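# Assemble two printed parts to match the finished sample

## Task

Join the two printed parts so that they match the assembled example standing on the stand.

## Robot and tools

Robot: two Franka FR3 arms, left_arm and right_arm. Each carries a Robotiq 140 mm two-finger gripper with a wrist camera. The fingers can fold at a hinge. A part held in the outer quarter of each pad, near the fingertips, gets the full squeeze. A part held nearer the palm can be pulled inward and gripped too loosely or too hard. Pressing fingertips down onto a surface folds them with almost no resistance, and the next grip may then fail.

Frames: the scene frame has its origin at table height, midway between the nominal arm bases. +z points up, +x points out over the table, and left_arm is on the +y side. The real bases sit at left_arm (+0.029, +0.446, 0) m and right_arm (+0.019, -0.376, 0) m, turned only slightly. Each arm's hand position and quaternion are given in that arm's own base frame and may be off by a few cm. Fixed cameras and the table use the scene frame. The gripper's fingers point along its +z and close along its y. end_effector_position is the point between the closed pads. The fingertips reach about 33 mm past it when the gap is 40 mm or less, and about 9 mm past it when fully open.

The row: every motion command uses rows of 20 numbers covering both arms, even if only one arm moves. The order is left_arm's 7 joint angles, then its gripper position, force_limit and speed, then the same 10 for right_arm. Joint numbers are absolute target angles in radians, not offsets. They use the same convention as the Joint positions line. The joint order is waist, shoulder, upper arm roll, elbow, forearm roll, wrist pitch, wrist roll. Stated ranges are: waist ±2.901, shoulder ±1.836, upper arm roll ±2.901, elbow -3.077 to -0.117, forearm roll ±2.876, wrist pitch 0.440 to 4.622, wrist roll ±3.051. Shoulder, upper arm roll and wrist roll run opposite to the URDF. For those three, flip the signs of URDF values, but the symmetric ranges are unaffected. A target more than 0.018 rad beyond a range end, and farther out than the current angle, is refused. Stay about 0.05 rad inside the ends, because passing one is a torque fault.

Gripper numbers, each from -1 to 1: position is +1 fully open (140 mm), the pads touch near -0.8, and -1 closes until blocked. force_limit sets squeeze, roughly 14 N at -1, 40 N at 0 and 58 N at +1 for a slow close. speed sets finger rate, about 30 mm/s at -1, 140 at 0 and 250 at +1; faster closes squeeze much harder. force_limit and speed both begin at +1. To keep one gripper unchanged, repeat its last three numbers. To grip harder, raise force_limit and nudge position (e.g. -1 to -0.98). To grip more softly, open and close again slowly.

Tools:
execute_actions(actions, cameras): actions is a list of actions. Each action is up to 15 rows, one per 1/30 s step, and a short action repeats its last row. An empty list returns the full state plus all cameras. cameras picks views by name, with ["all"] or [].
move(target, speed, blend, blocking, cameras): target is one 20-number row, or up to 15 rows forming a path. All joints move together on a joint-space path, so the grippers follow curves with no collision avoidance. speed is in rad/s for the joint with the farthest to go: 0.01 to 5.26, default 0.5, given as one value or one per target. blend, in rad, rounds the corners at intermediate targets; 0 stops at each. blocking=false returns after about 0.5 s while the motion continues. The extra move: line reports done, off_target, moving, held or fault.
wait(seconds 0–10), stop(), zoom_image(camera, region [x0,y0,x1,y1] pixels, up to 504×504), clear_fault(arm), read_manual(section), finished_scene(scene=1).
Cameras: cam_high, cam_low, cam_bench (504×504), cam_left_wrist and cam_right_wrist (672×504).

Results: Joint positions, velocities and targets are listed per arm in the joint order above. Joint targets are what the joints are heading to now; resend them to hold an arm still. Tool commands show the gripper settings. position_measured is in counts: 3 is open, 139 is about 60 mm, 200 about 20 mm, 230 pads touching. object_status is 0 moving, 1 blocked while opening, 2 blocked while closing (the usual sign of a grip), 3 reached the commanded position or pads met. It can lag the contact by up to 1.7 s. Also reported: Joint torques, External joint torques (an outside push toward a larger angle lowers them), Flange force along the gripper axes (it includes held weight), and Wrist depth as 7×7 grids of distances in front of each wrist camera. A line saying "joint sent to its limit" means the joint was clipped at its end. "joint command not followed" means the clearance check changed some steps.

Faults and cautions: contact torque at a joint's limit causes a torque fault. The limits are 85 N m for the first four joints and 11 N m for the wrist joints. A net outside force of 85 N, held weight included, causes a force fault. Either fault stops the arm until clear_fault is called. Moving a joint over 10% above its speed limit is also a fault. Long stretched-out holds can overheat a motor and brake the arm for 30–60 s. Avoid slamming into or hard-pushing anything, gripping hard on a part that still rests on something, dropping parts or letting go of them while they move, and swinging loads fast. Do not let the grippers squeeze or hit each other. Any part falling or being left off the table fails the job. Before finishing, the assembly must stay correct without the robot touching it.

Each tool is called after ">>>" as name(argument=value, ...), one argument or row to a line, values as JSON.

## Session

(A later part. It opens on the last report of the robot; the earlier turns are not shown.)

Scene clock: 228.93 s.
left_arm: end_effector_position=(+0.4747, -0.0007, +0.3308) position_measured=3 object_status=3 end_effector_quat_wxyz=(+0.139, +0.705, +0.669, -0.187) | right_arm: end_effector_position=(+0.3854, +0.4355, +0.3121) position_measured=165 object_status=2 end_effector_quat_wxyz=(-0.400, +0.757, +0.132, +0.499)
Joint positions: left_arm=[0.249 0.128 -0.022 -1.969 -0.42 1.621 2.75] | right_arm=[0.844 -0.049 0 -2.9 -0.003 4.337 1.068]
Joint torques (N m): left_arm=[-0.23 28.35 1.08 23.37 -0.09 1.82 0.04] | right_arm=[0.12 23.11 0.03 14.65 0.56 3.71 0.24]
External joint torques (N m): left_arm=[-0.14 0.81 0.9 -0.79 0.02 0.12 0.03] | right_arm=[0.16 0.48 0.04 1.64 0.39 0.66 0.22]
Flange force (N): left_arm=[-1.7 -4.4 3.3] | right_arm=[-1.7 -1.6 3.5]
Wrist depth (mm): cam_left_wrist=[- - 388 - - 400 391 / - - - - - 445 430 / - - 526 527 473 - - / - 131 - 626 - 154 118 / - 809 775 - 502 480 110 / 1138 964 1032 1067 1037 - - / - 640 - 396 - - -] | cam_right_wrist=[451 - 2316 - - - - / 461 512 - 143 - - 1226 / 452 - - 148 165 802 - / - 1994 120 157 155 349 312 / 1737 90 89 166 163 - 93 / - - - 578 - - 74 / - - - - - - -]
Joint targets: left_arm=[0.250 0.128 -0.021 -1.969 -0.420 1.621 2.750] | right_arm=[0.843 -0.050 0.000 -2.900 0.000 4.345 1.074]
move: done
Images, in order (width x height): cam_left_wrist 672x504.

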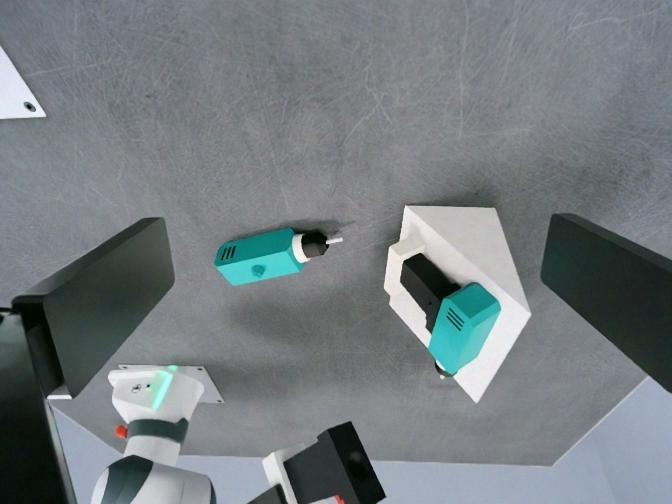

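>>> move(
  target=[
    [0.25,0.128,-0.021,-1.969,-0.42,1.621,2.75,1,1,1,0.843,0.3952,0,-2.4294,0,2.4,1.074,-1,-0.4,-1],
    [0.25,0.128,-0.021,-1.969,-0.42,1.621,2.75,1,1,1,1.1176,0.1067,0,-2.1398,0,2.0331,0.745,-1,-0.4,-1],
  ],
  speed=0.6,
  blend=[0.2,0],
  cameras=["cam_left_wrist","cam_right_wrist","cam_bench"],
)

>>> zoom_image(
  camera="cam_right_wrist",
  region=[260, 0, 460, 200],
)

Scene clock: 265.27 s.
left_arm: end_effector_position=(+0.4747, -0.0007, +0.3308) position_measured=3 object_status=3 end_effector_quat_wxyz=(+0.139, +0.705, +0.669, -0.187) | right_arm: end_effector_position=(+0.2268, +0.4642, +0.2392) position_measured=165 object_status=2 end_effector_quat_wxyz=(+0.001, +0.989, +0.150, +0.001)
Joint positions: left_arm=[0.249 0.128 -0.022 -1.969 -0.42 1.621 2.75] | right_arm=[1.117 0.107 -0.001 -2.143 -0.003 2.036 0.753]
Joint velocities: left_arm=[within noise] | right_arm=[0 0 -0.001 -0.001 0 0 -0.007]
Joint torques (N m): left_arm=[-0.24 28.32 1.06 23.39 -0.09 1.83 0] | right_arm=[0.82 29.09 0.39 26.84 1.04 2.66 -0.2]
External joint torques (N m): left_arm=[-0.16 0.61 0.89 -0.87 0.02 0.12 -0.02] | right_arm=[0.7 0.34 0.42 2.26 0.33 0.02 -0.2]
Flange force (N): left_arm=[-1.5 -4.1 3.5] | right_arm=[4.1 -5.2 -4.2]
Wrist depth (mm): cam_left_wrist=[401 - 406 415 411 - - / - - - - - - 453 / - - 533 - 533 512 555 / - 131 - - - 145 121 / - 114 - - - 806 110 / 1162 502 - - - 916 - / - 441 3067 2324 2693 - -] | cam_right_wrist=[- 344 353 306 - 344 - / - - 362 311 361 363 355 / - - 389 148 148 382 - / 418 409 396 154 153 393 405 / - 89 89 167 136 - 86 / - - - - - - 74 / - - - - - - -]
Joint targets: left_arm=[0.250 0.128 -0.021 -1.969 -0.420 1.621 2.750] | right_arm=[1.118 0.107 0.000 -2.140 0.000 2.033 0.745]
move: done; blend cut to 0.1834 rad at target 1
Images, in order (width x height): cam_bench 504x504, cam_left_wrist 672x504, cam_right_wrist 672x504.

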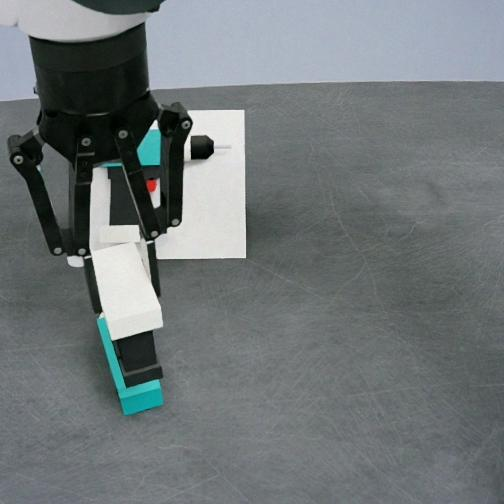

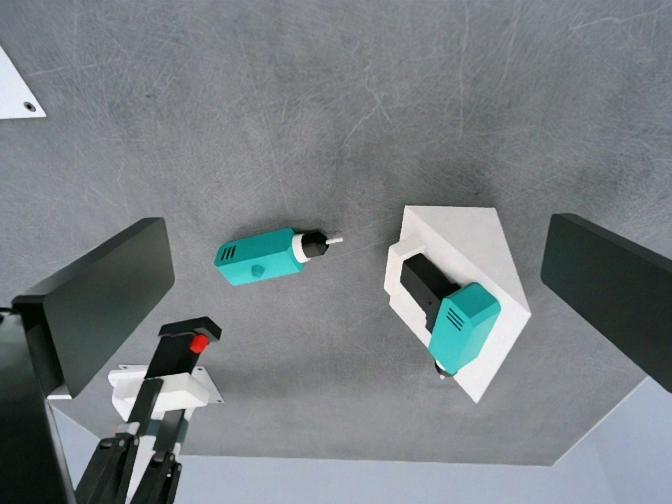

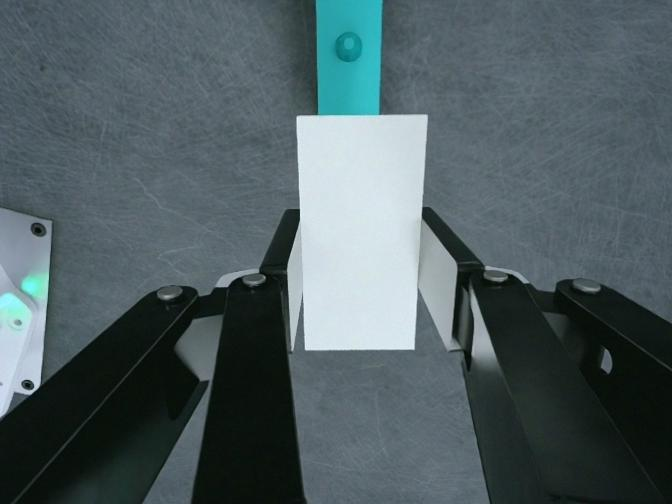

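Scaled by 2.520 from the camera's 672x504 image, which has a finer 960x720 frame.

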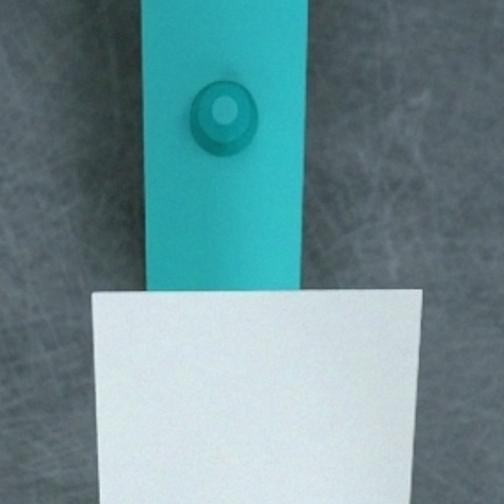

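>>> move(
  target=[
    [0.25,0.128,-0.021,-1.969,-0.42,1.621,2.75,1,1,1,1.0153,-0.1078,0,-2.0114,0,2.1192,0.852,-1,-0.4,-1],
  ],
  speed=0.4,
  cameras=["cam_left_wrist","cam_right_wrist","cam_bench"],
)

>>> zoom_image(
  camera="cam_left_wrist",
  region=[190, 190, 370, 370],
)

>>> zoom_image(
  camera="cam_bench",
  region=[40, 240, 240, 440],
)

Scene clock: 318.27 s.
left_arm: end_effector_position=(+0.4747, -0.0007, +0.3308) position_measured=3 object_status=3 end_effector_quat_wxyz=(+0.139, +0.705, +0.669, -0.187) | right_arm: end_effector_position=(+0.3023, +0.4856, +0.1880) position_measured=165 object_status=2 end_effector_quat_wxyz=(+0.004, +0.990, +0.144, -0.002)
Joint positions: left_arm=[0.249 0.128 -0.022 -1.969 -0.42 1.621 2.75] | right_arm=[1.016 -0.108 0.001 -2.014 -0.003 2.115 0.844]
Joint velocities: left_arm=[within noise] | right_arm=[0.001 0 0.001 -0.001 -0.001 0 0.004]
Joint torques (N m): left_arm=[-0.24 28.3 1.13 23.35 -0.1 1.8 -0.03] | right_arm=[0.53 36.18 -0.68 26.34 1.01 3.02 0.22]
External joint torques (N m): left_arm=[-0.17 0.69 0.96 -0.84 0.01 0.1 -0.04] | right_arm=[0.46 0.5 -0.53 2.27 0.33 0.4 0.22]
Flange force (N): left_arm=[-1.6 -4.2 3.4] | right_arm=[4.8 -4.8 -2.7]
Wrist depth (mm): cam_left_wrist=[417 - 440 379 389 397 402 / 455 492 464 - - - 443 / - - - - - - - / - 131 - - 541 144 118 / - 746 549 - 523 - 110 / - 964 952 1156 1018 1082 - / 2868 840 432 1346 - 2453 -] | cam_right_wrist=[300 292 312 - - 301 - / 318 - - 263 301 313 308 / 327 - - 148 150 - - / - - - 157 153 - - / - 90 89 166 163 - 92 / - - - - - - 74 / - - - - - - -]
Joint targets: left_arm=[0.250 0.128 -0.021 -1.969 -0.420 1.621 2.750] | right_arm=[1.015 -0.108 0.000 -2.011 0.000 2.119 0.852]
move: done
Images, in order (width x height): cam_bench 504x504, cam_left_wrist 672x504, cam_right_wrist 672x504.

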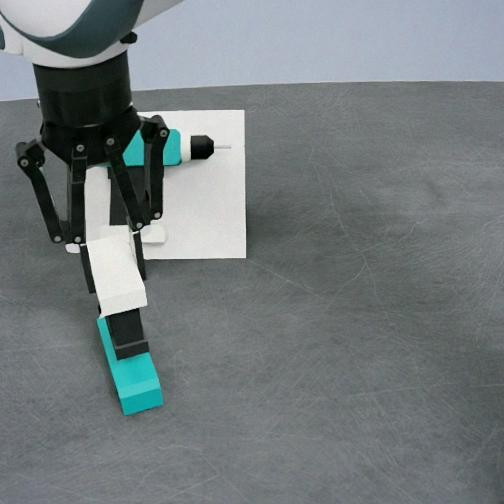

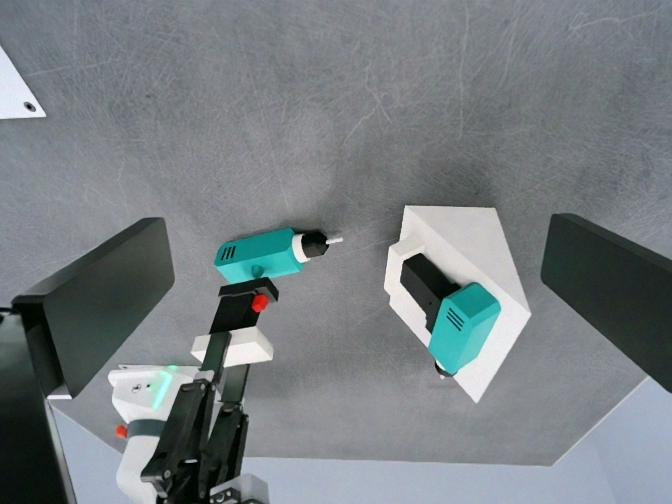

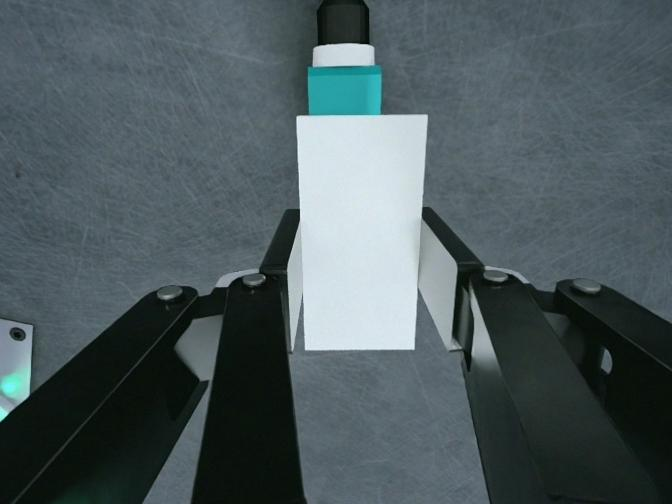

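Scaled by 2.800 from the camera's 672x504 image, which has a finer 960x720 frame.

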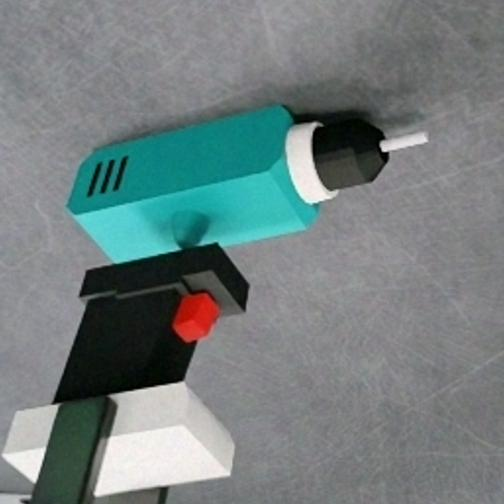

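Scaled by 2.520 from the camera's 504x504 image, which has a finer 720x720 frame.

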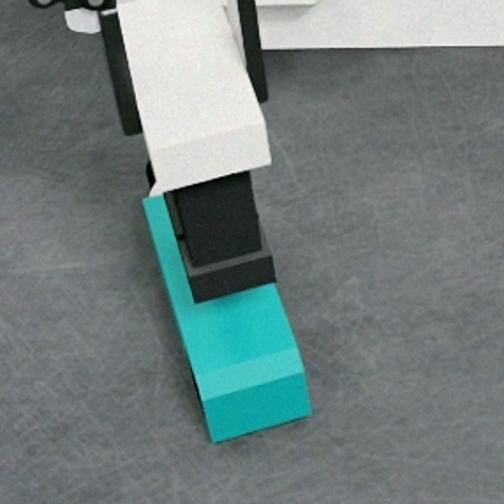

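>>> move(
  target=[
    [0.25,0.128,-0.021,-1.969,-0.42,1.621,2.75,1,1,1,1.0153,-0.1422,0,-2.0338,0,2.176,0.853,-1,-0.4,-1],
  ],
  speed=0.1,
  cameras=["cam_left_wrist","cam_right_wrist"],
)

>>> zoom_image(
  camera="cam_left_wrist",
  region=[190, 190, 350, 350],
)

Scene clock: 330.93 s.
left_arm: end_effector_position=(+0.4747, -0.0007, +0.3308) position_measured=3 object_status=3 end_effector_quat_wxyz=(+0.139, +0.705, +0.669, -0.187) | right_arm: end_effector_position=(+0.3044, +0.4890, +0.1650) position_measured=165 object_status=2 end_effector_quat_wxyz=(+0.002, +0.989, +0.146, +0.000)
Joint positions: left_arm=[0.249 0.128 -0.022 -1.969 -0.42 1.621 2.75] | right_arm=[1.016 -0.142 0.001 -2.033 -0.003 2.171 0.846]
Joint velocities: left_arm=[within noise] | right_arm=[-0.001 0.001 0 0 0 0.003 0]
Joint torques (N m): left_arm=[-0.2 28.41 1.03 23.34 -0.07 1.81 0.01] | right_arm=[0.53 36.8 -0.72 25.45 1 2.92 0.21]
External joint torques (N m): left_arm=[-0.29 0.85 1.03 -0.83 0.02 0.1 -0.01] | right_arm=[0.53 0.32 -0.6 1.74 0.34 0.29 0.21]
Flange force (N): left_arm=[-1.9 -4.5 3.6] | right_arm=[3.7 -4.0 -1.8]
Wrist depth (mm): cam_left_wrist=[413 410 406 430 396 396 392 / 476 456 - - - 440 431 / - - - - - - 508 / - 130 636 705 - 144 119 / - 114 524 741 494 - 110 / - 932 492 - - - - / - 388 418 - 2629 - -] | cam_right_wrist=[283 276 279 276 276 - 278 / 291 - 294 242 - 294 302 / - 313 - 148 151 303 307 / 332 327 - 157 153 - - / 344 89 89 165 119 - 86 / - - - - - - 74 / - - - 397 - - -]
Joint targets: left_arm=[0.250 0.128 -0.021 -1.969 -0.420 1.621 2.750] | right_arm=[1.015 -0.142 0.000 -2.034 0.000 2.176 0.853]
move: done
Images, in order (width x height): cam_left_wrist 672x504, cam_right_wrist 672x504.

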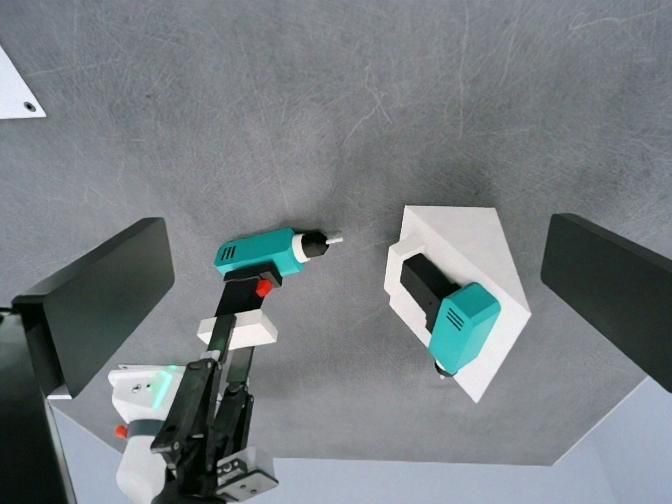

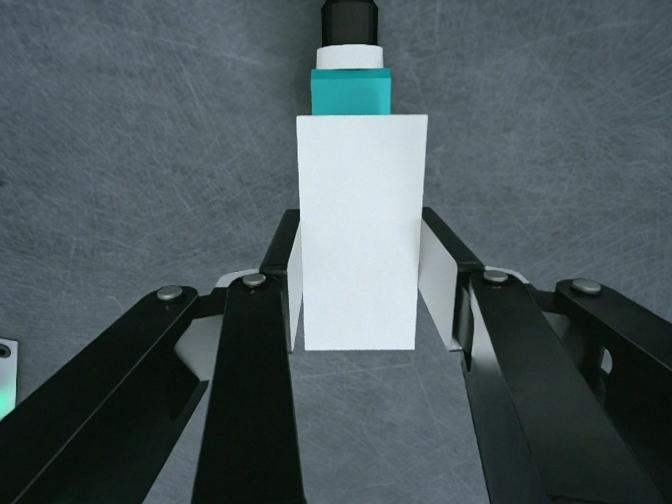

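Scaled by 3.150 from the camera's 672x504 image, which has a finer 960x720 frame.

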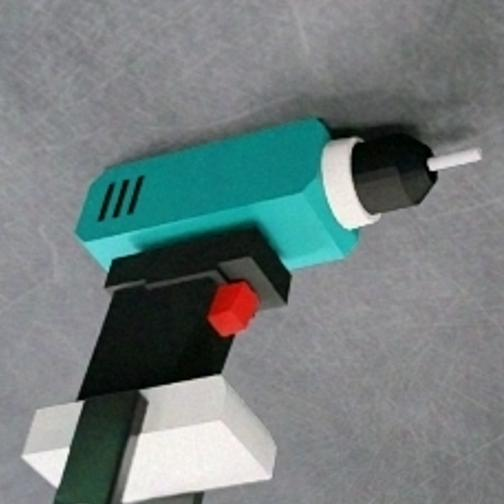

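>>> move(
  target=[
    [0.25,0.128,-0.021,-1.969,-0.42,1.621,2.75,1,1,1,1.0153,-0.1600,0,-2.0525,0,2.2112,0.853,-1,-0.4,-1],
  ],
  speed=0.05,
  cameras=["cam_left_wrist","cam_right_wrist"],
)

>>> zoom_image(
  camera="cam_left_wrist",
  region=[190, 190, 350, 350],
)

Scene clock: 337.30 s.
left_arm: end_effector_position=(+0.4747, -0.0007, +0.3308) position_measured=3 object_status=3 end_effector_quat_wxyz=(+0.139, +0.705, +0.669, -0.187) | right_arm: end_effector_position=(+0.3056, +0.4912, +0.1558) position_measured=165 object_status=2 end_effector_quat_wxyz=(-0.002, +0.989, +0.146, +0.003)
Joint positions: left_arm=[0.249 0.128 -0.022 -1.969 -0.42 1.621 2.75] | right_arm=[1.016 -0.152 0.001 -2.047 -0.003 2.205 0.846]
Joint torques (N m): left_arm=[-0.25 28.36 1.05 23.36 -0.1 1.82 0.03] | right_arm=[0.53 32.65 -0.64 22.39 1.03 3.27 0.21]
External joint torques (N m): left_arm=[-0.11 0.82 0.81 -0.83 0.02 0.11 0.01] | right_arm=[0.52 -4.24 -0.5 -1.35 0.37 0.58 0.21]
Flange force (N): left_arm=[-1.6 -4.6 3.4] | right_arm=[4.2 -4.4 8.1]
Wrist depth (mm): cam_left_wrist=[415 412 409 403 396 395 392 / - - 459 459 - - 440 / - 552 - - 494 - - / - 130 - 644 531 144 121 / - 815 528 - 484 469 111 / - 916 455 1013 1018 - 977 / - 856 433 - - 2453 -] | cam_right_wrist=[- 273 276 - 271 270 - / - - - 235 145 - - / 304 - 294 148 151 - - / 318 - - 157 153 321 - / - 90 89 166 137 - 86 / - - - 346 - - 74 / - - - - - - -]
Joint targets: left_arm=[0.250 0.128 -0.021 -1.969 -0.420 1.621 2.750] | right_arm=[1.015 -0.160 0.000 -2.053 0.000 2.211 0.853]
move: done
Images, in order (width x height): cam_left_wrist 672x504, cam_right_wrist 672x504.

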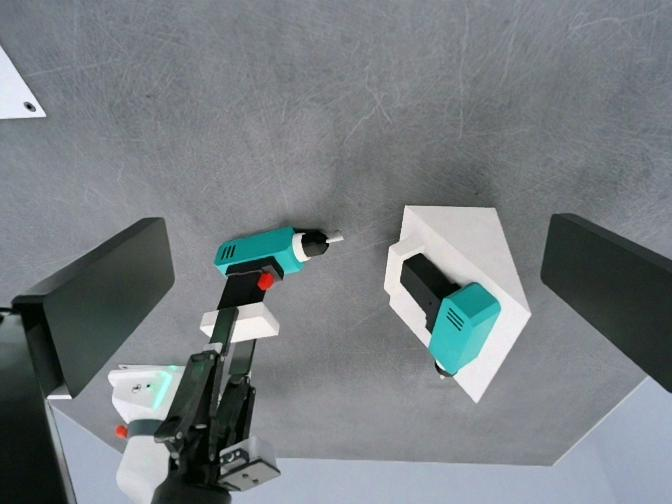

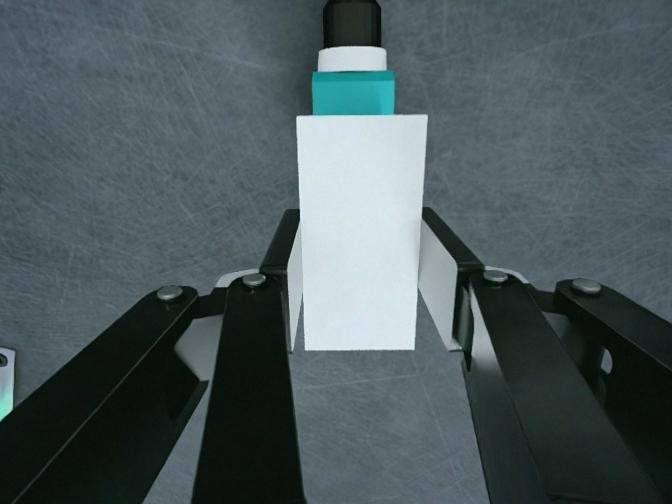

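Scaled by 3.150 from the camera's 672x504 image, which has a finer 960x720 frame.

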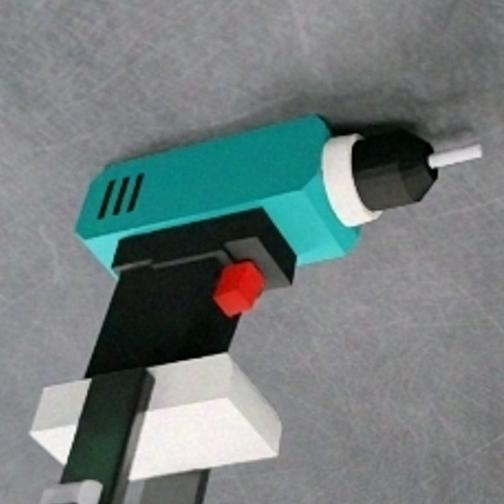

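>>> zoom_image(
  camera="cam_left_wrist",
  region=[212, 220, 312, 310],
)

>>> zoom_image(
  camera="cam_right_wrist",
  region=[270, 0, 450, 140],
)

>>> execute_actions(
  actions=[],
  cameras=["cam_bench","cam_low","cam_high"],
)

>>> zoom_image(
  camera="cam_bench",
  region=[60, 280, 200, 430],
)

Scaled by 5.040 from the camera's 672x504 image, which has a finer 960x720 frame.

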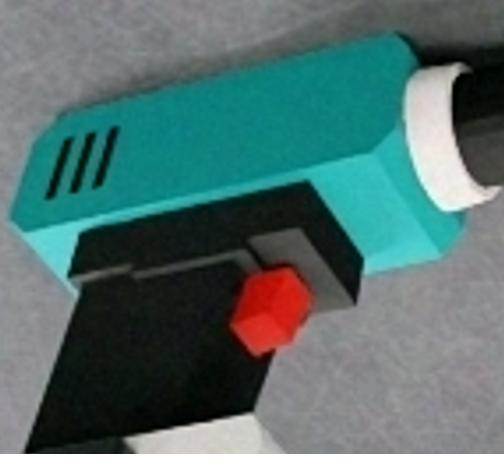

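Scaled by 2.800 from the camera's 672x504 image, which has a finer 960x720 frame.

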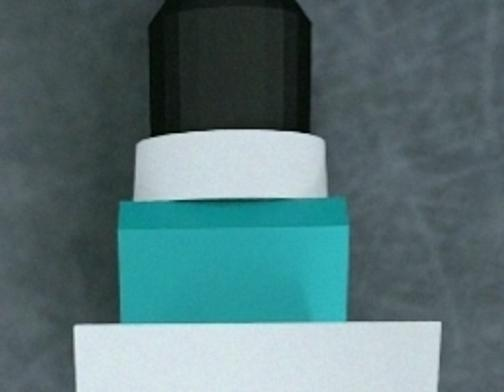

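Scene clock: 343.13 s.
left_arm: end_effector_position=(+0.4747, -0.0007, +0.3308) position_measured=3 object_status=3 end_effector_quat_wxyz=(+0.139, +0.705, +0.669, -0.187) | right_arm: end_effector_position=(+0.3056, +0.4912, +0.1558) position_measured=165 object_status=2 end_effector_quat_wxyz=(-0.002, +0.989, +0.146, +0.003)
Joint positions: left_arm=[0.249 0.128 -0.022 -1.969 -0.42 1.621 2.75] | right_arm=[1.016 -0.152 0.001 -2.047 -0.003 2.205 0.846]
Joint velocities: within noise
Joint torques (N m): left_arm=[-0.22 28.31 1.09 23.42 -0.11 1.82 0.04] | right_arm=[0.53 32.65 -0.62 22.34 1.07 3.26 0.2]
External joint torques (N m): left_arm=[-0.09 0.75 0.86 -0.77 0.01 0.11 0.02] | right_arm=[0.36 -4.18 -0.32 -1.33 0.41 0.58 0.2]
Flange force (N): left_arm=[-1.6 -4.2 3.2] | right_arm=[4.4 -4.1 8.0]
Wrist depth (mm): cam_left_wrist=[418 - - 404 - - 393 / - - - - - - 444 / - - - - 536 - - / - 131 610 - 543 145 118 / - 132 487 - 493 - 111 / - 866 502 - - - - / - 390 424 - 4506 - -] | cam_right_wrist=[- - - 240 - - - / - - 283 238 279 285 - / 307 - - 148 148 298 298 / 318 324 117 156 153 312 310 / - 90 89 160 137 - 93 / - - - - - - 74 / - - - - - - -]
Joint targets: left_arm=[0.250 0.128 -0.021 -1.969 -0.420 1.621 2.750] | right_arm=[1.015 -0.160 0.000 -2.053 0.000 2.211 0.853]
Tool commands: left_gripper/position=+1.0 left_gripper/force_limit=+1.0 left_gripper/speed=+1.0 right_gripper/position=-1.0 right_gripper/force_limit=-0.4 right_gripper/speed=-1.0
Images, in order (width x height): cam_high 504x504, cam_low 504x504, cam_bench 504x504.

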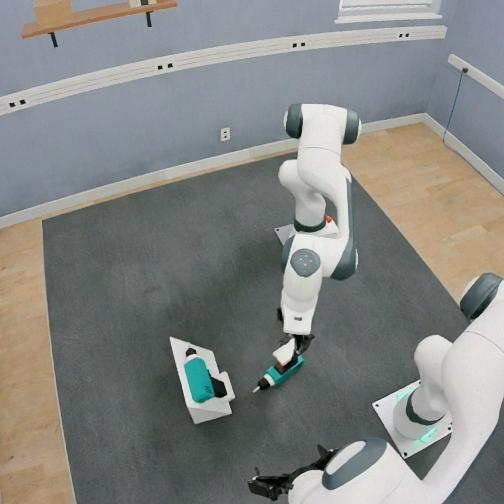

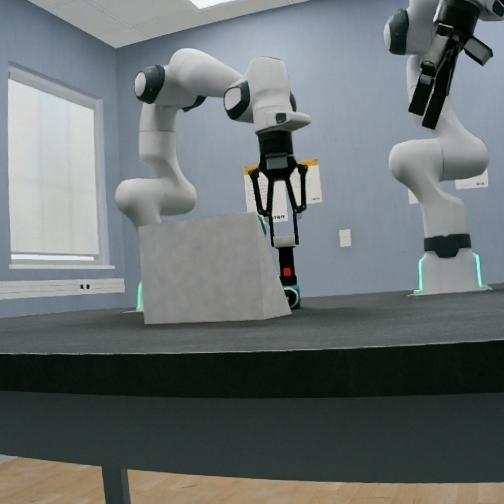

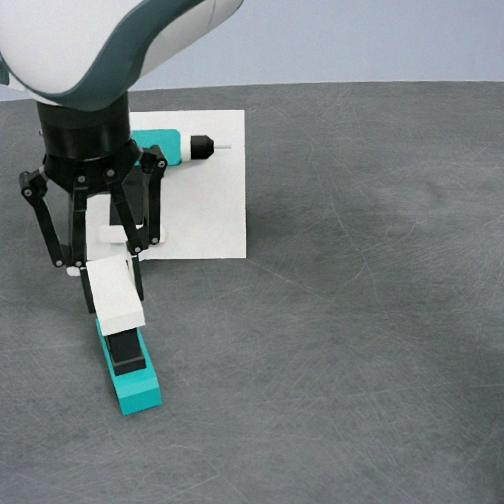

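Scaled by 3.360 from the camera's 504x504 image, which has a finer 720x720 frame.

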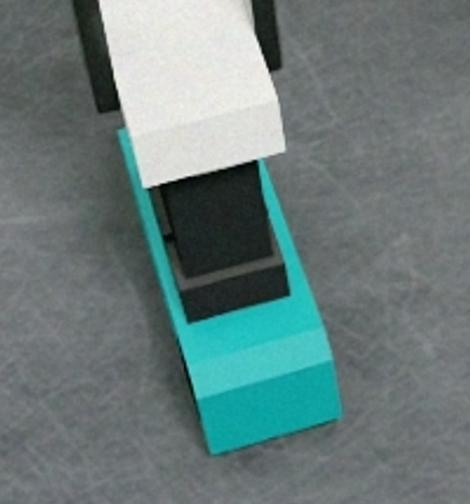

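>>> move(
  target=[
    [0.25,0.128,-0.021,-1.969,-0.42,1.621,2.75,1,1,1,1.0153,-0.1700,0,-2.0680,0,2.234,0.853,-1,-0.4,-1],
  ],
  speed=0.04,
  cameras=["cam_left_wrist","cam_right_wrist"],
)

>>> zoom_image(
  camera="cam_left_wrist",
  region=[212, 220, 312, 310],
)

Scene clock: 354.93 s.
left_arm: end_effector_position=(+0.4747, -0.0007, +0.3308) position_measured=3 object_status=3 end_effector_quat_wxyz=(+0.139, +0.705, +0.669, -0.187) | right_arm: end_effector_position=(+0.3078, +0.4952, +0.1549) position_measured=165 object_status=2 end_effector_quat_wxyz=(-0.008, +0.989, +0.146, +0.009)
Joint positions: left_arm=[0.249 0.128 -0.022 -1.969 -0.42 1.621 2.75] | right_arm=[1.016 -0.152 0 -2.054 -0.003 2.231 0.846]
Joint torques (N m): left_arm=[-0.25 28.34 1.08 23.41 -0.11 1.82 -0.03] | right_arm=[0.4 25.45 -0.35 17.16 0.98 2.91 0.21]
External joint torques (N m): left_arm=[-0.28 0.62 1.02 -0.86 0 0.1 -0.05] | right_arm=[0.33 -11.32 -0.15 -6.46 0.33 0.2 0.21]
Flange force (N): left_arm=[-1.6 -4.0 3.5] | right_arm=[4.7 -4.2 21.9]
Wrist depth (mm): cam_left_wrist=[- 410 403 392 389 396 369 / 478 - - - 443 459 - / - - - - - 531 553 / - 130 - 649 602 144 119 / - 115 505 815 - - 111 / - 920 455 - 1056 977 - / - 859 431 2453 - - -] | cam_right_wrist=[- - 272 271 266 - - / - - 288 237 - 283 292 / - - - 149 149 - - / - 318 118 156 154 - - / - 89 89 163 137 - 93 / - - - - - - 74 / - - - - - - -]
Joint targets: left_arm=[0.250 0.128 -0.021 -1.969 -0.420 1.621 2.750] | right_arm=[1.015 -0.170 0.000 -2.068 0.000 2.234 0.853]
move: off_target (right_arm); right_arm: the shoulder is farthest, 0.018 rad from its target
Images, in order (width x height): cam_left_wrist 672x504, cam_right_wrist 672x504.

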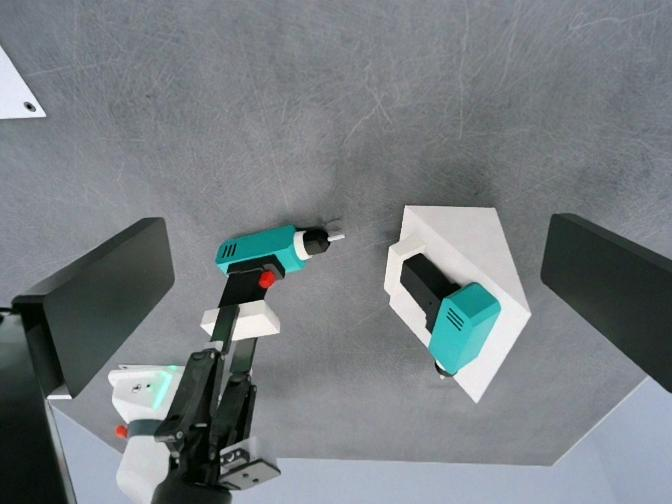

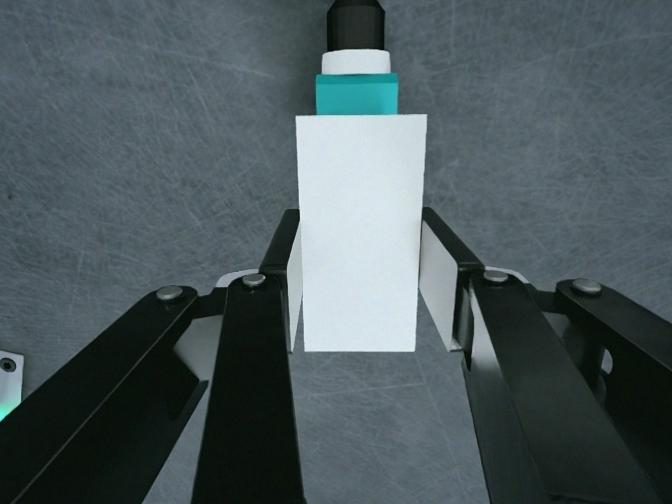

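Scaled by 5.040 from the camera's 672x504 image, which has a finer 960x720 frame.

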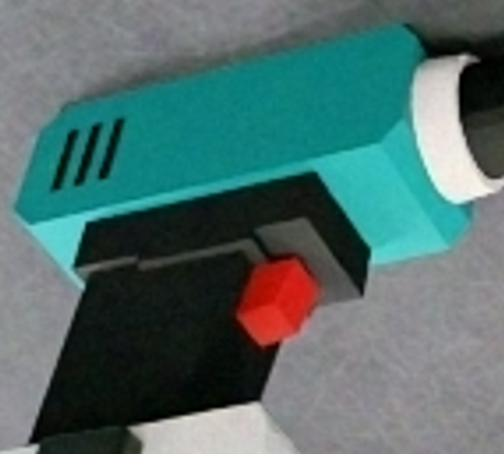

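>>> move(
  target=[
    [0.25,0.128,-0.021,-1.969,-0.42,1.621,2.75,1,1,1,1.0153,-0.1530,0,-2.0490,0,2.209,0.853,-1,-0.4,-1],
  ],
  speed=0.04,
  cameras=["cam_right_wrist"],
)

Scene clock: 369.50 s.
left_arm: end_effector_position=(+0.4747, -0.0007, +0.3308) position_measured=3 object_status=3 end_effector_quat_wxyz=(+0.139, +0.705, +0.669, -0.187) | right_arm: end_effector_position=(+0.3062, +0.4927, +0.1553) position_measured=165 object_status=2 end_effector_quat_wxyz=(-0.004, +0.989, +0.146, +0.005)
Joint positions: left_arm=[0.249 0.128 -0.022 -1.969 -0.42 1.621 2.75] | right_arm=[1.016 -0.152 0 -2.05 -0.003 2.215 0.847]
Joint velocities: left_arm=[within noise] | right_arm=[-0.001 0.001 0.001 0.001 0.001 -0.005 -0.002]
Joint torques (N m): left_arm=[-0.25 28.33 1.08 23.39 -0.09 1.81 0.04] | right_arm=[0.54 36.28 -0.37 24.75 0.99 2.32 0.19]
External joint torques (N m): left_arm=[-0.31 0.72 1.05 -0.81 0.01 0.1 0.02] | right_arm=[0.46 -0.47 -0.16 1.13 0.34 -0.37 0.19]
Flange force (N): left_arm=[-1.9 -4.1 3.4] | right_arm=[4.4 -4.1 -1.4]
Wrist depth (mm): cam_left_wrist=[424 434 429 391 399 395 387 / - - 465 469 - 430 - / - - 540 - - 518 521 / - 130 612 677 - 144 119 / - 114 509 783 466 - 110 / - 944 465 - 1027 1099 - / - 846 416 3743 - 2349 -] | cam_right_wrist=[275 271 277 - - - - / - 292 290 236 279 - 280 / - 301 298 148 151 - 299 / - 324 130 156 154 313 - / - 90 89 165 161 - 86 / - - - - - - 74 / - - - - - - -]
Joint targets: left_arm=[0.250 0.128 -0.021 -1.969 -0.420 1.621 2.750] | right_arm=[1.015 -0.153 0.000 -2.049 0.000 2.209 0.853]
move: done
Images, in order (width x height): cam_right_wrist 672x504.

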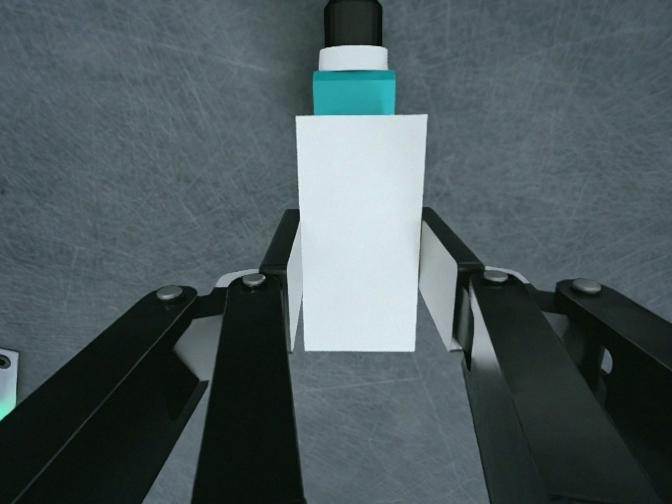

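>>> execute_actions(
  actions=[
    [[0.25,0.128,-0.021,-1.969,-0.42,1.621,2.75,1,1,1,1.0153,-0.1530,0,-2.0490,0,2.209,0.853,0.3,-0.4,-1]],
    [[0.25,0.128,-0.021,-1.969,-0.42,1.621,2.75,1,1,1,1.0153,-0.1530,0,-2.0490,0,2.209,0.853,0.3,-0.4,-1]],
    [[0.25,0.128,-0.021,-1.969,-0.42,1.621,2.75,1,1,1,1.0153,-0.1530,0,-2.0490,0,2.209,0.853,0.3,-0.4,-1]],
  ],
  cameras=["cam_right_wrist","cam_left_wrist"],
)

>>> zoom_image(
  camera="cam_left_wrist",
  region=[190, 200, 330, 350],
)

Scene clock: 379.07 s.
left_arm: end_effector_position=(+0.4747, -0.0007, +0.3308) position_measured=3 object_status=3 end_effector_quat_wxyz=(+0.139, +0.705, +0.669, -0.187) | right_arm: end_effector_position=(+0.3058, +0.4921, +0.1551) position_measured=91 object_status=0 end_effector_quat_wxyz=(-0.003, +0.989, +0.146, +0.004)
Joint positions: left_arm=[0.249 0.128 -0.022 -1.969 -0.42 1.621 2.75] | right_arm=[1.016 -0.152 0 -2.05 -0.003 2.213 0.847]
Joint torques (N m): left_arm=[-0.18 28.36 1.02 23.36 -0.08 1.83 0] | right_arm=[0.54 36.38 -0.37 24.84 0.99 2.55 0.19]
External joint torques (N m): left_arm=[-0.15 0.65 0.9 -0.91 0.02 0.11 -0.02] | right_arm=[0.5 -0.44 -0.19 1.21 0.34 -0.13 0.19]
External joint torques at the end of the 1st action: left_arm=[-0.25 0.69 0.97 -0.85 0 0.11 -0.02] | right_arm=[0.48 -0.44 -0.17 1.14 0.33 -0.14 0.17]
External joint torques at the end of the 2nd action: left_arm=[-0.17 0.78 0.97 -0.81 0.01 0.11 0.02] | right_arm=[0.58 -0.4 -0.24 1.26 0.34 -0.12 0.2]
Flange force (N): left_arm=[-1.5 -4.3 3.6] | right_arm=[4.3 -4.1 -1.0]
Flange force at the end of the 1st action (N): left_arm=[-1.7 -4.2 3.5] | right_arm=[4.1 -4.0 -1.0]
Flange force at the end of the 2nd action (N): left_arm=[-1.8 -4.3 3.4] | right_arm=[4.3 -4.2 -1.1]
Wrist depth (mm): cam_left_wrist=[- 387 410 396 386 397 401 / - - 447 - - 438 478 / 556 539 - - - 508 - / 622 141 622 - 543 143 119 / - 113 511 - 541 - 111 / - 412 485 - - - - / - 394 417 - - 1856 -] | cam_right_wrist=[277 276 - 240 - - 267 / 288 286 - 235 282 281 282 / - 301 301 148 149 - - / - - 156 159 159 128 - / - 89 122 166 166 112 87 / - - - 353 - - - / - - 387 383 - - -]
Joint targets: left_arm=[0.250 0.128 -0.021 -1.969 -0.420 1.621 2.750] | right_arm=[1.015 -0.153 0.000 -2.049 0.000 2.209 0.853]
Step readings (joint positions of left_arm | right_arm; steps 1 to 15: 1st action; 16 to 30: 2nd action; 31 to 45: 3rd action):
0: [0.249 0.128 -0.022 -1.969 -0.420 1.621 2.750] | [1.016 -0.152 0.000 -2.050 -0.003 2.215 0.847]
1: [0.249 0.128 -0.022 -1.969 -0.420 1.621 2.750] | [1.016 -0.152 0.000 -2.050 -0.003 2.215 0.847]
2: [0.249 0.128 -0.022 -1.969 -0.420 1.621 2.750] | [1.016 -0.152 0.000 -2.050 -0.003 2.215 0.847]
4: [0.249 0.128 -0.022 -1.969 -0.420 1.621 2.750] | [1.016 -0.152 0.000 -2.050 -0.003 2.214 0.847]
8: [0.249 0.128 -0.022 -1.969 -0.420 1.621 2.750] | [1.016 -0.152 0.000 -2.050 -0.003 2.213 0.847]
15: [0.249 0.128 -0.022 -1.969 -0.420 1.621 2.750] | [1.016 -0.152 0.000 -2.050 -0.003 2.213 0.847]
16: [0.249 0.128 -0.022 -1.969 -0.420 1.621 2.750] | [1.016 -0.152 0.000 -2.050 -0.003 2.213 0.847]
17: [0.249 0.128 -0.022 -1.969 -0.420 1.621 2.750] | [1.016 -0.152 0.000 -2.050 -0.003 2.213 0.847]
19: [0.249 0.128 -0.022 -1.969 -0.420 1.621 2.750] | [1.016 -0.152 0.000 -2.050 -0.003 2.213 0.847]
23: [0.249 0.128 -0.022 -1.969 -0.420 1.621 2.750] | [1.016 -0.152 0.000 -2.050 -0.003 2.213 0.847]
30: [0.249 0.128 -0.022 -1.969 -0.420 1.621 2.750] | [1.016 -0.152 0.000 -2.050 -0.003 2.213 0.847]
31: [0.249 0.128 -0.022 -1.969 -0.420 1.621 2.750] | [1.016 -0.152 0.000 -2.050 -0.003 2.213 0.847]
32: [0.249 0.128 -0.022 -1.969 -0.420 1.621 2.750] | [1.016 -0.152 0.000 -2.050 -0.003 2.213 0.847]
34: [0.249 0.128 -0.022 -1.969 -0.420 1.621 2.750] | [1.016 -0.152 0.000 -2.050 -0.003 2.213 0.847]
38: [0.249 0.128 -0.022 -1.969 -0.420 1.621 2.750] | [1.016 -0.152 0.000 -2.050 -0.003 2.213 0.847]
45: [0.249 0.128 -0.022 -1.969 -0.420 1.621 2.750] | [1.016 -0.152 0.000 -2.050 -0.003 2.213 0.847]
Images, in order (width x height): cam_left_wrist 672x504, cam_right_wrist 672x504.

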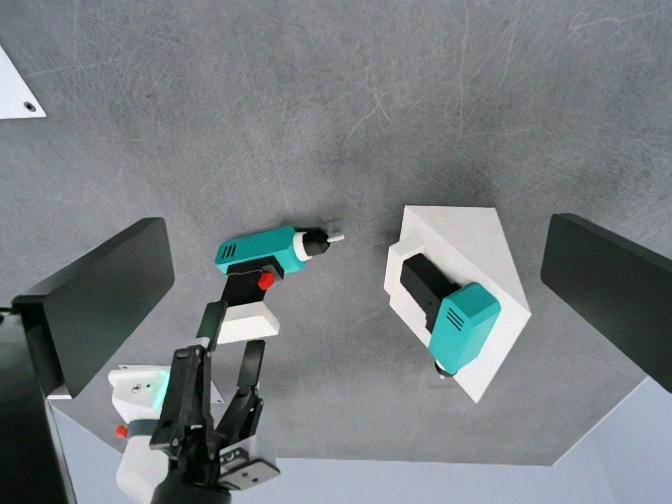

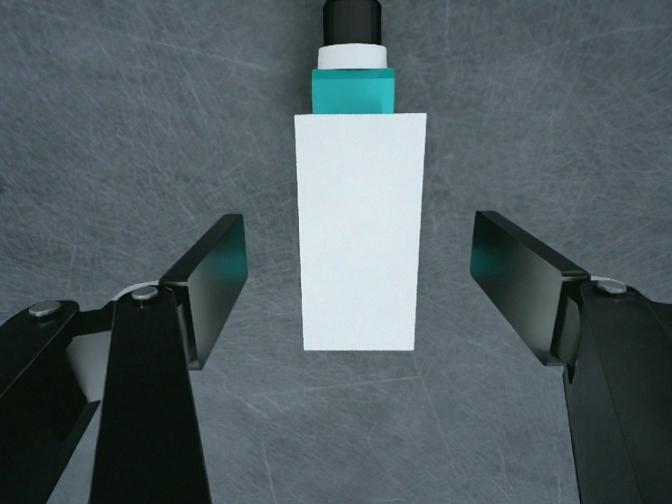

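Scaled by 3.360 from the camera's 672x504 image, which has a finer 960x720 frame.

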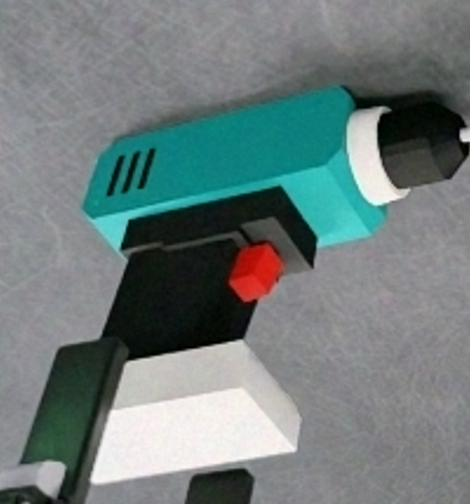

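>>> move(
  target=[
    [0.25,0.128,-0.021,-1.969,-0.42,1.621,2.75,1,1,1,1.0153,-0.1078,0,-2.0114,0,2.1192,0.852,0.3,-0.4,-1],
    [0.25,0.128,-0.021,-1.969,-0.42,1.621,2.75,1,1,1,0.8,0.15,0,-2.0,0,1.85,0.95,0.3,-0.4,-1],
  ],
  speed=[0.15,0.6],
  blend=[0.03,0],
  cameras=["cam_right_wrist","cam_left_wrist","cam_bench"],
)

>>> zoom_image(
  camera="cam_bench",
  region=[60, 240, 220, 430],
)

>>> zoom_image(
  camera="cam_left_wrist",
  region=[190, 210, 300, 350],
)

Scene clock: 388.63 s.
left_arm: end_effector_position=(+0.4747, -0.0007, +0.3308) position_measured=3 object_status=3 end_effector_quat_wxyz=(+0.139, +0.705, +0.669, -0.187) | right_arm: end_effector_position=(+0.3602, +0.3697, +0.3151) position_measured=91 object_status=3 end_effector_quat_wxyz=(-0.002, +0.996, +0.086, +0.004)
Joint positions: left_arm=[0.249 0.128 -0.022 -1.969 -0.42 1.621 2.75] | right_arm=[0.801 0.152 0.001 -1.998 -0.003 1.854 0.942]
Joint velocities: left_arm=[within noise] | right_arm=[-0.001 -0.001 0.001 0 -0.001 -0.002 0.006]
Joint torques (N m): left_arm=[-0.26 28.35 1.09 23.32 -0.1 1.82 0.02] | right_arm=[0.4 26.98 -0.37 25.92 1.11 2.51 0.18]
External joint torques (N m): left_arm=[-0.18 0.71 0.93 -0.87 0 0.12 0] | right_arm=[0.38 -0.59 -0.48 0.89 0.32 -0.16 0.18]
Flange force (N): left_arm=[-1.6 -4.3 3.6] | right_arm=[3.6 -3.3 -2.3]
Wrist depth (mm): cam_left_wrist=[- 399 410 398 399 393 381 / - 449 484 - 439 435 - / - - 518 - 541 - - / - 137 - 692 532 154 119 / - 113 - 783 530 - 111 / - 999 - - - - - / - 863 - 2726 2349 1971 -] | cam_right_wrist=[431 - 404 415 - 405 - / 436 - 433 432 - 448 - / - - 409 - - - 460 / - 488 136 - 483 128 - / - 89 109 - - 112 87 / - - - 546 - - - / - - - 569 - - -]
Joint targets: left_arm=[0.250 0.128 -0.021 -1.969 -0.420 1.621 2.750] | right_arm=[0.800 0.150 0.000 -2.000 0.000 1.850 0.950]
move: done
Images, in order (width x height): cam_bench 504x504, cam_left_wrist 672x504, cam_right_wrist 672x504.

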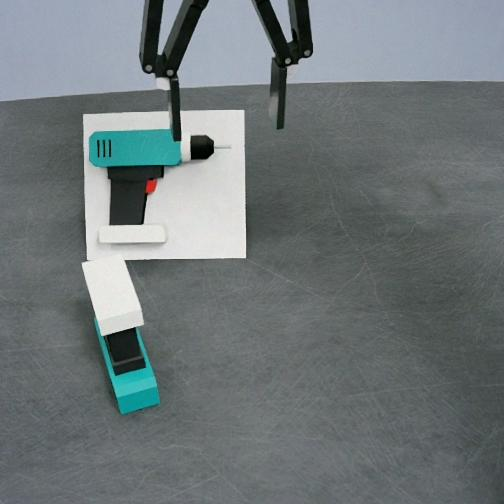

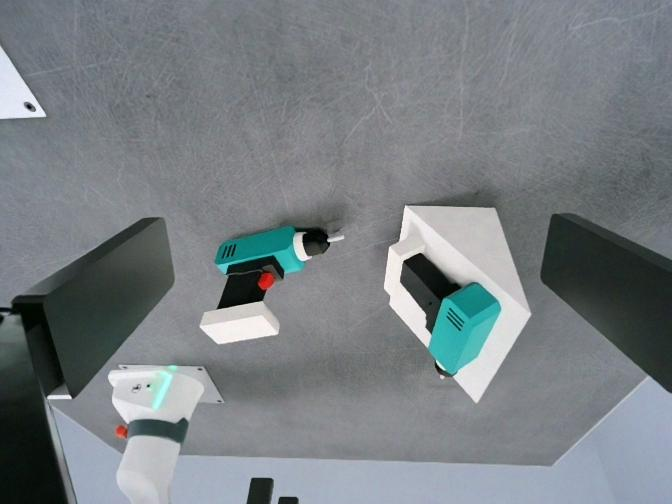

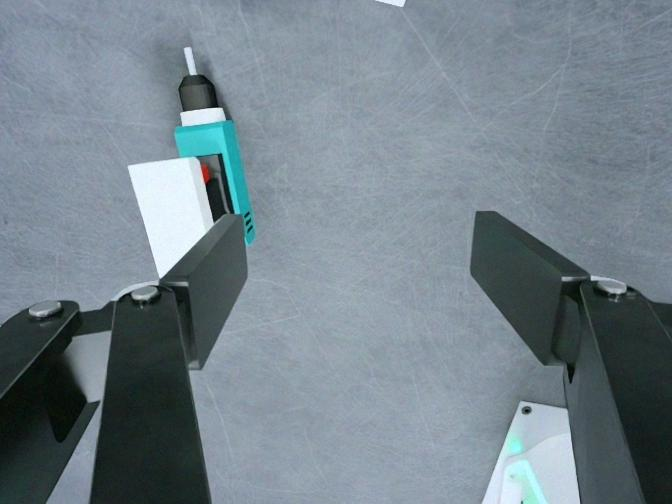

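Scaled by 2.653 from the camera's 504x504 image, which has a finer 720x720 frame.

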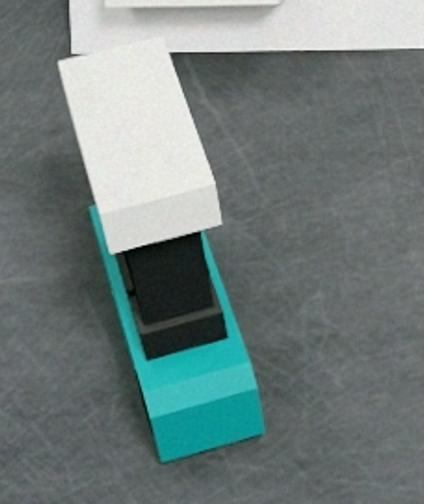

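Scaled by 3.600 from the camera's 672x504 image, which has a finer 960x720 frame.

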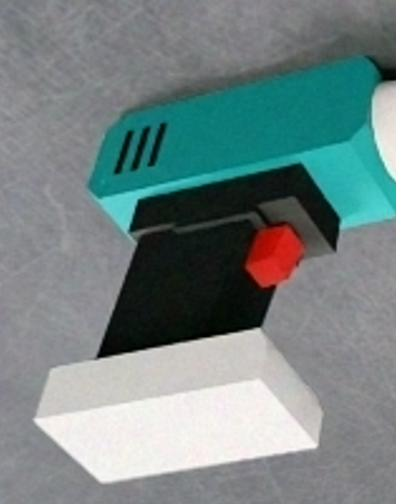

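>>> zoom_image(
  camera="cam_bench",
  region=[95, 320, 165, 390],
)

>>> zoom_image(
  camera="cam_left_wrist",
  region=[215, 240, 295, 300],
)

>>> zoom_image(
  camera="cam_right_wrist",
  region=[160, 110, 260, 250],
)

Scaled by 7.200 from the camera's 504x504 image, which has a finer 720x720 frame.

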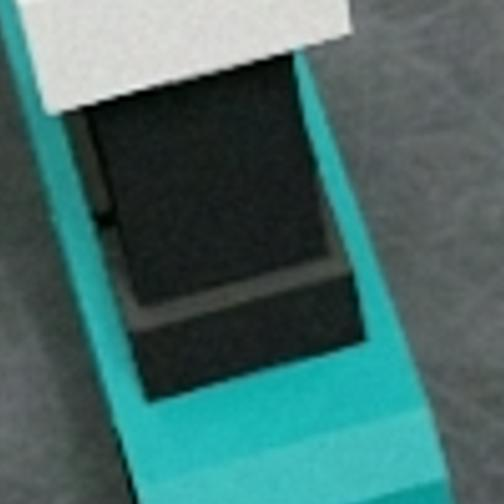

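Scaled by 6.300 from the camera's 672x504 image, which has a finer 960x720 frame.

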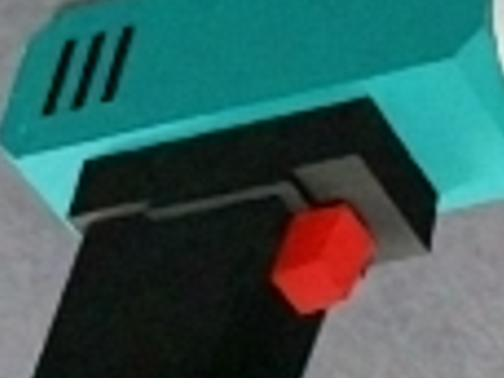

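Scaled by 3.600 from the camera's 672x504 image, which has a finer 960x720 frame.

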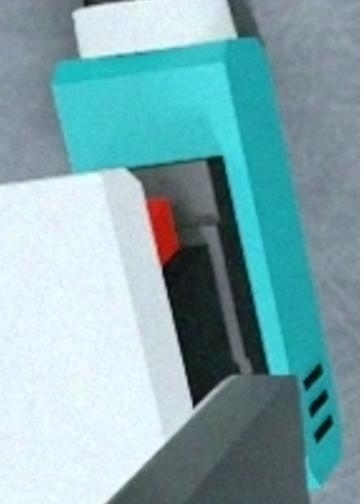

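>>> finished_scene(
)

The scene is finished: the task was done.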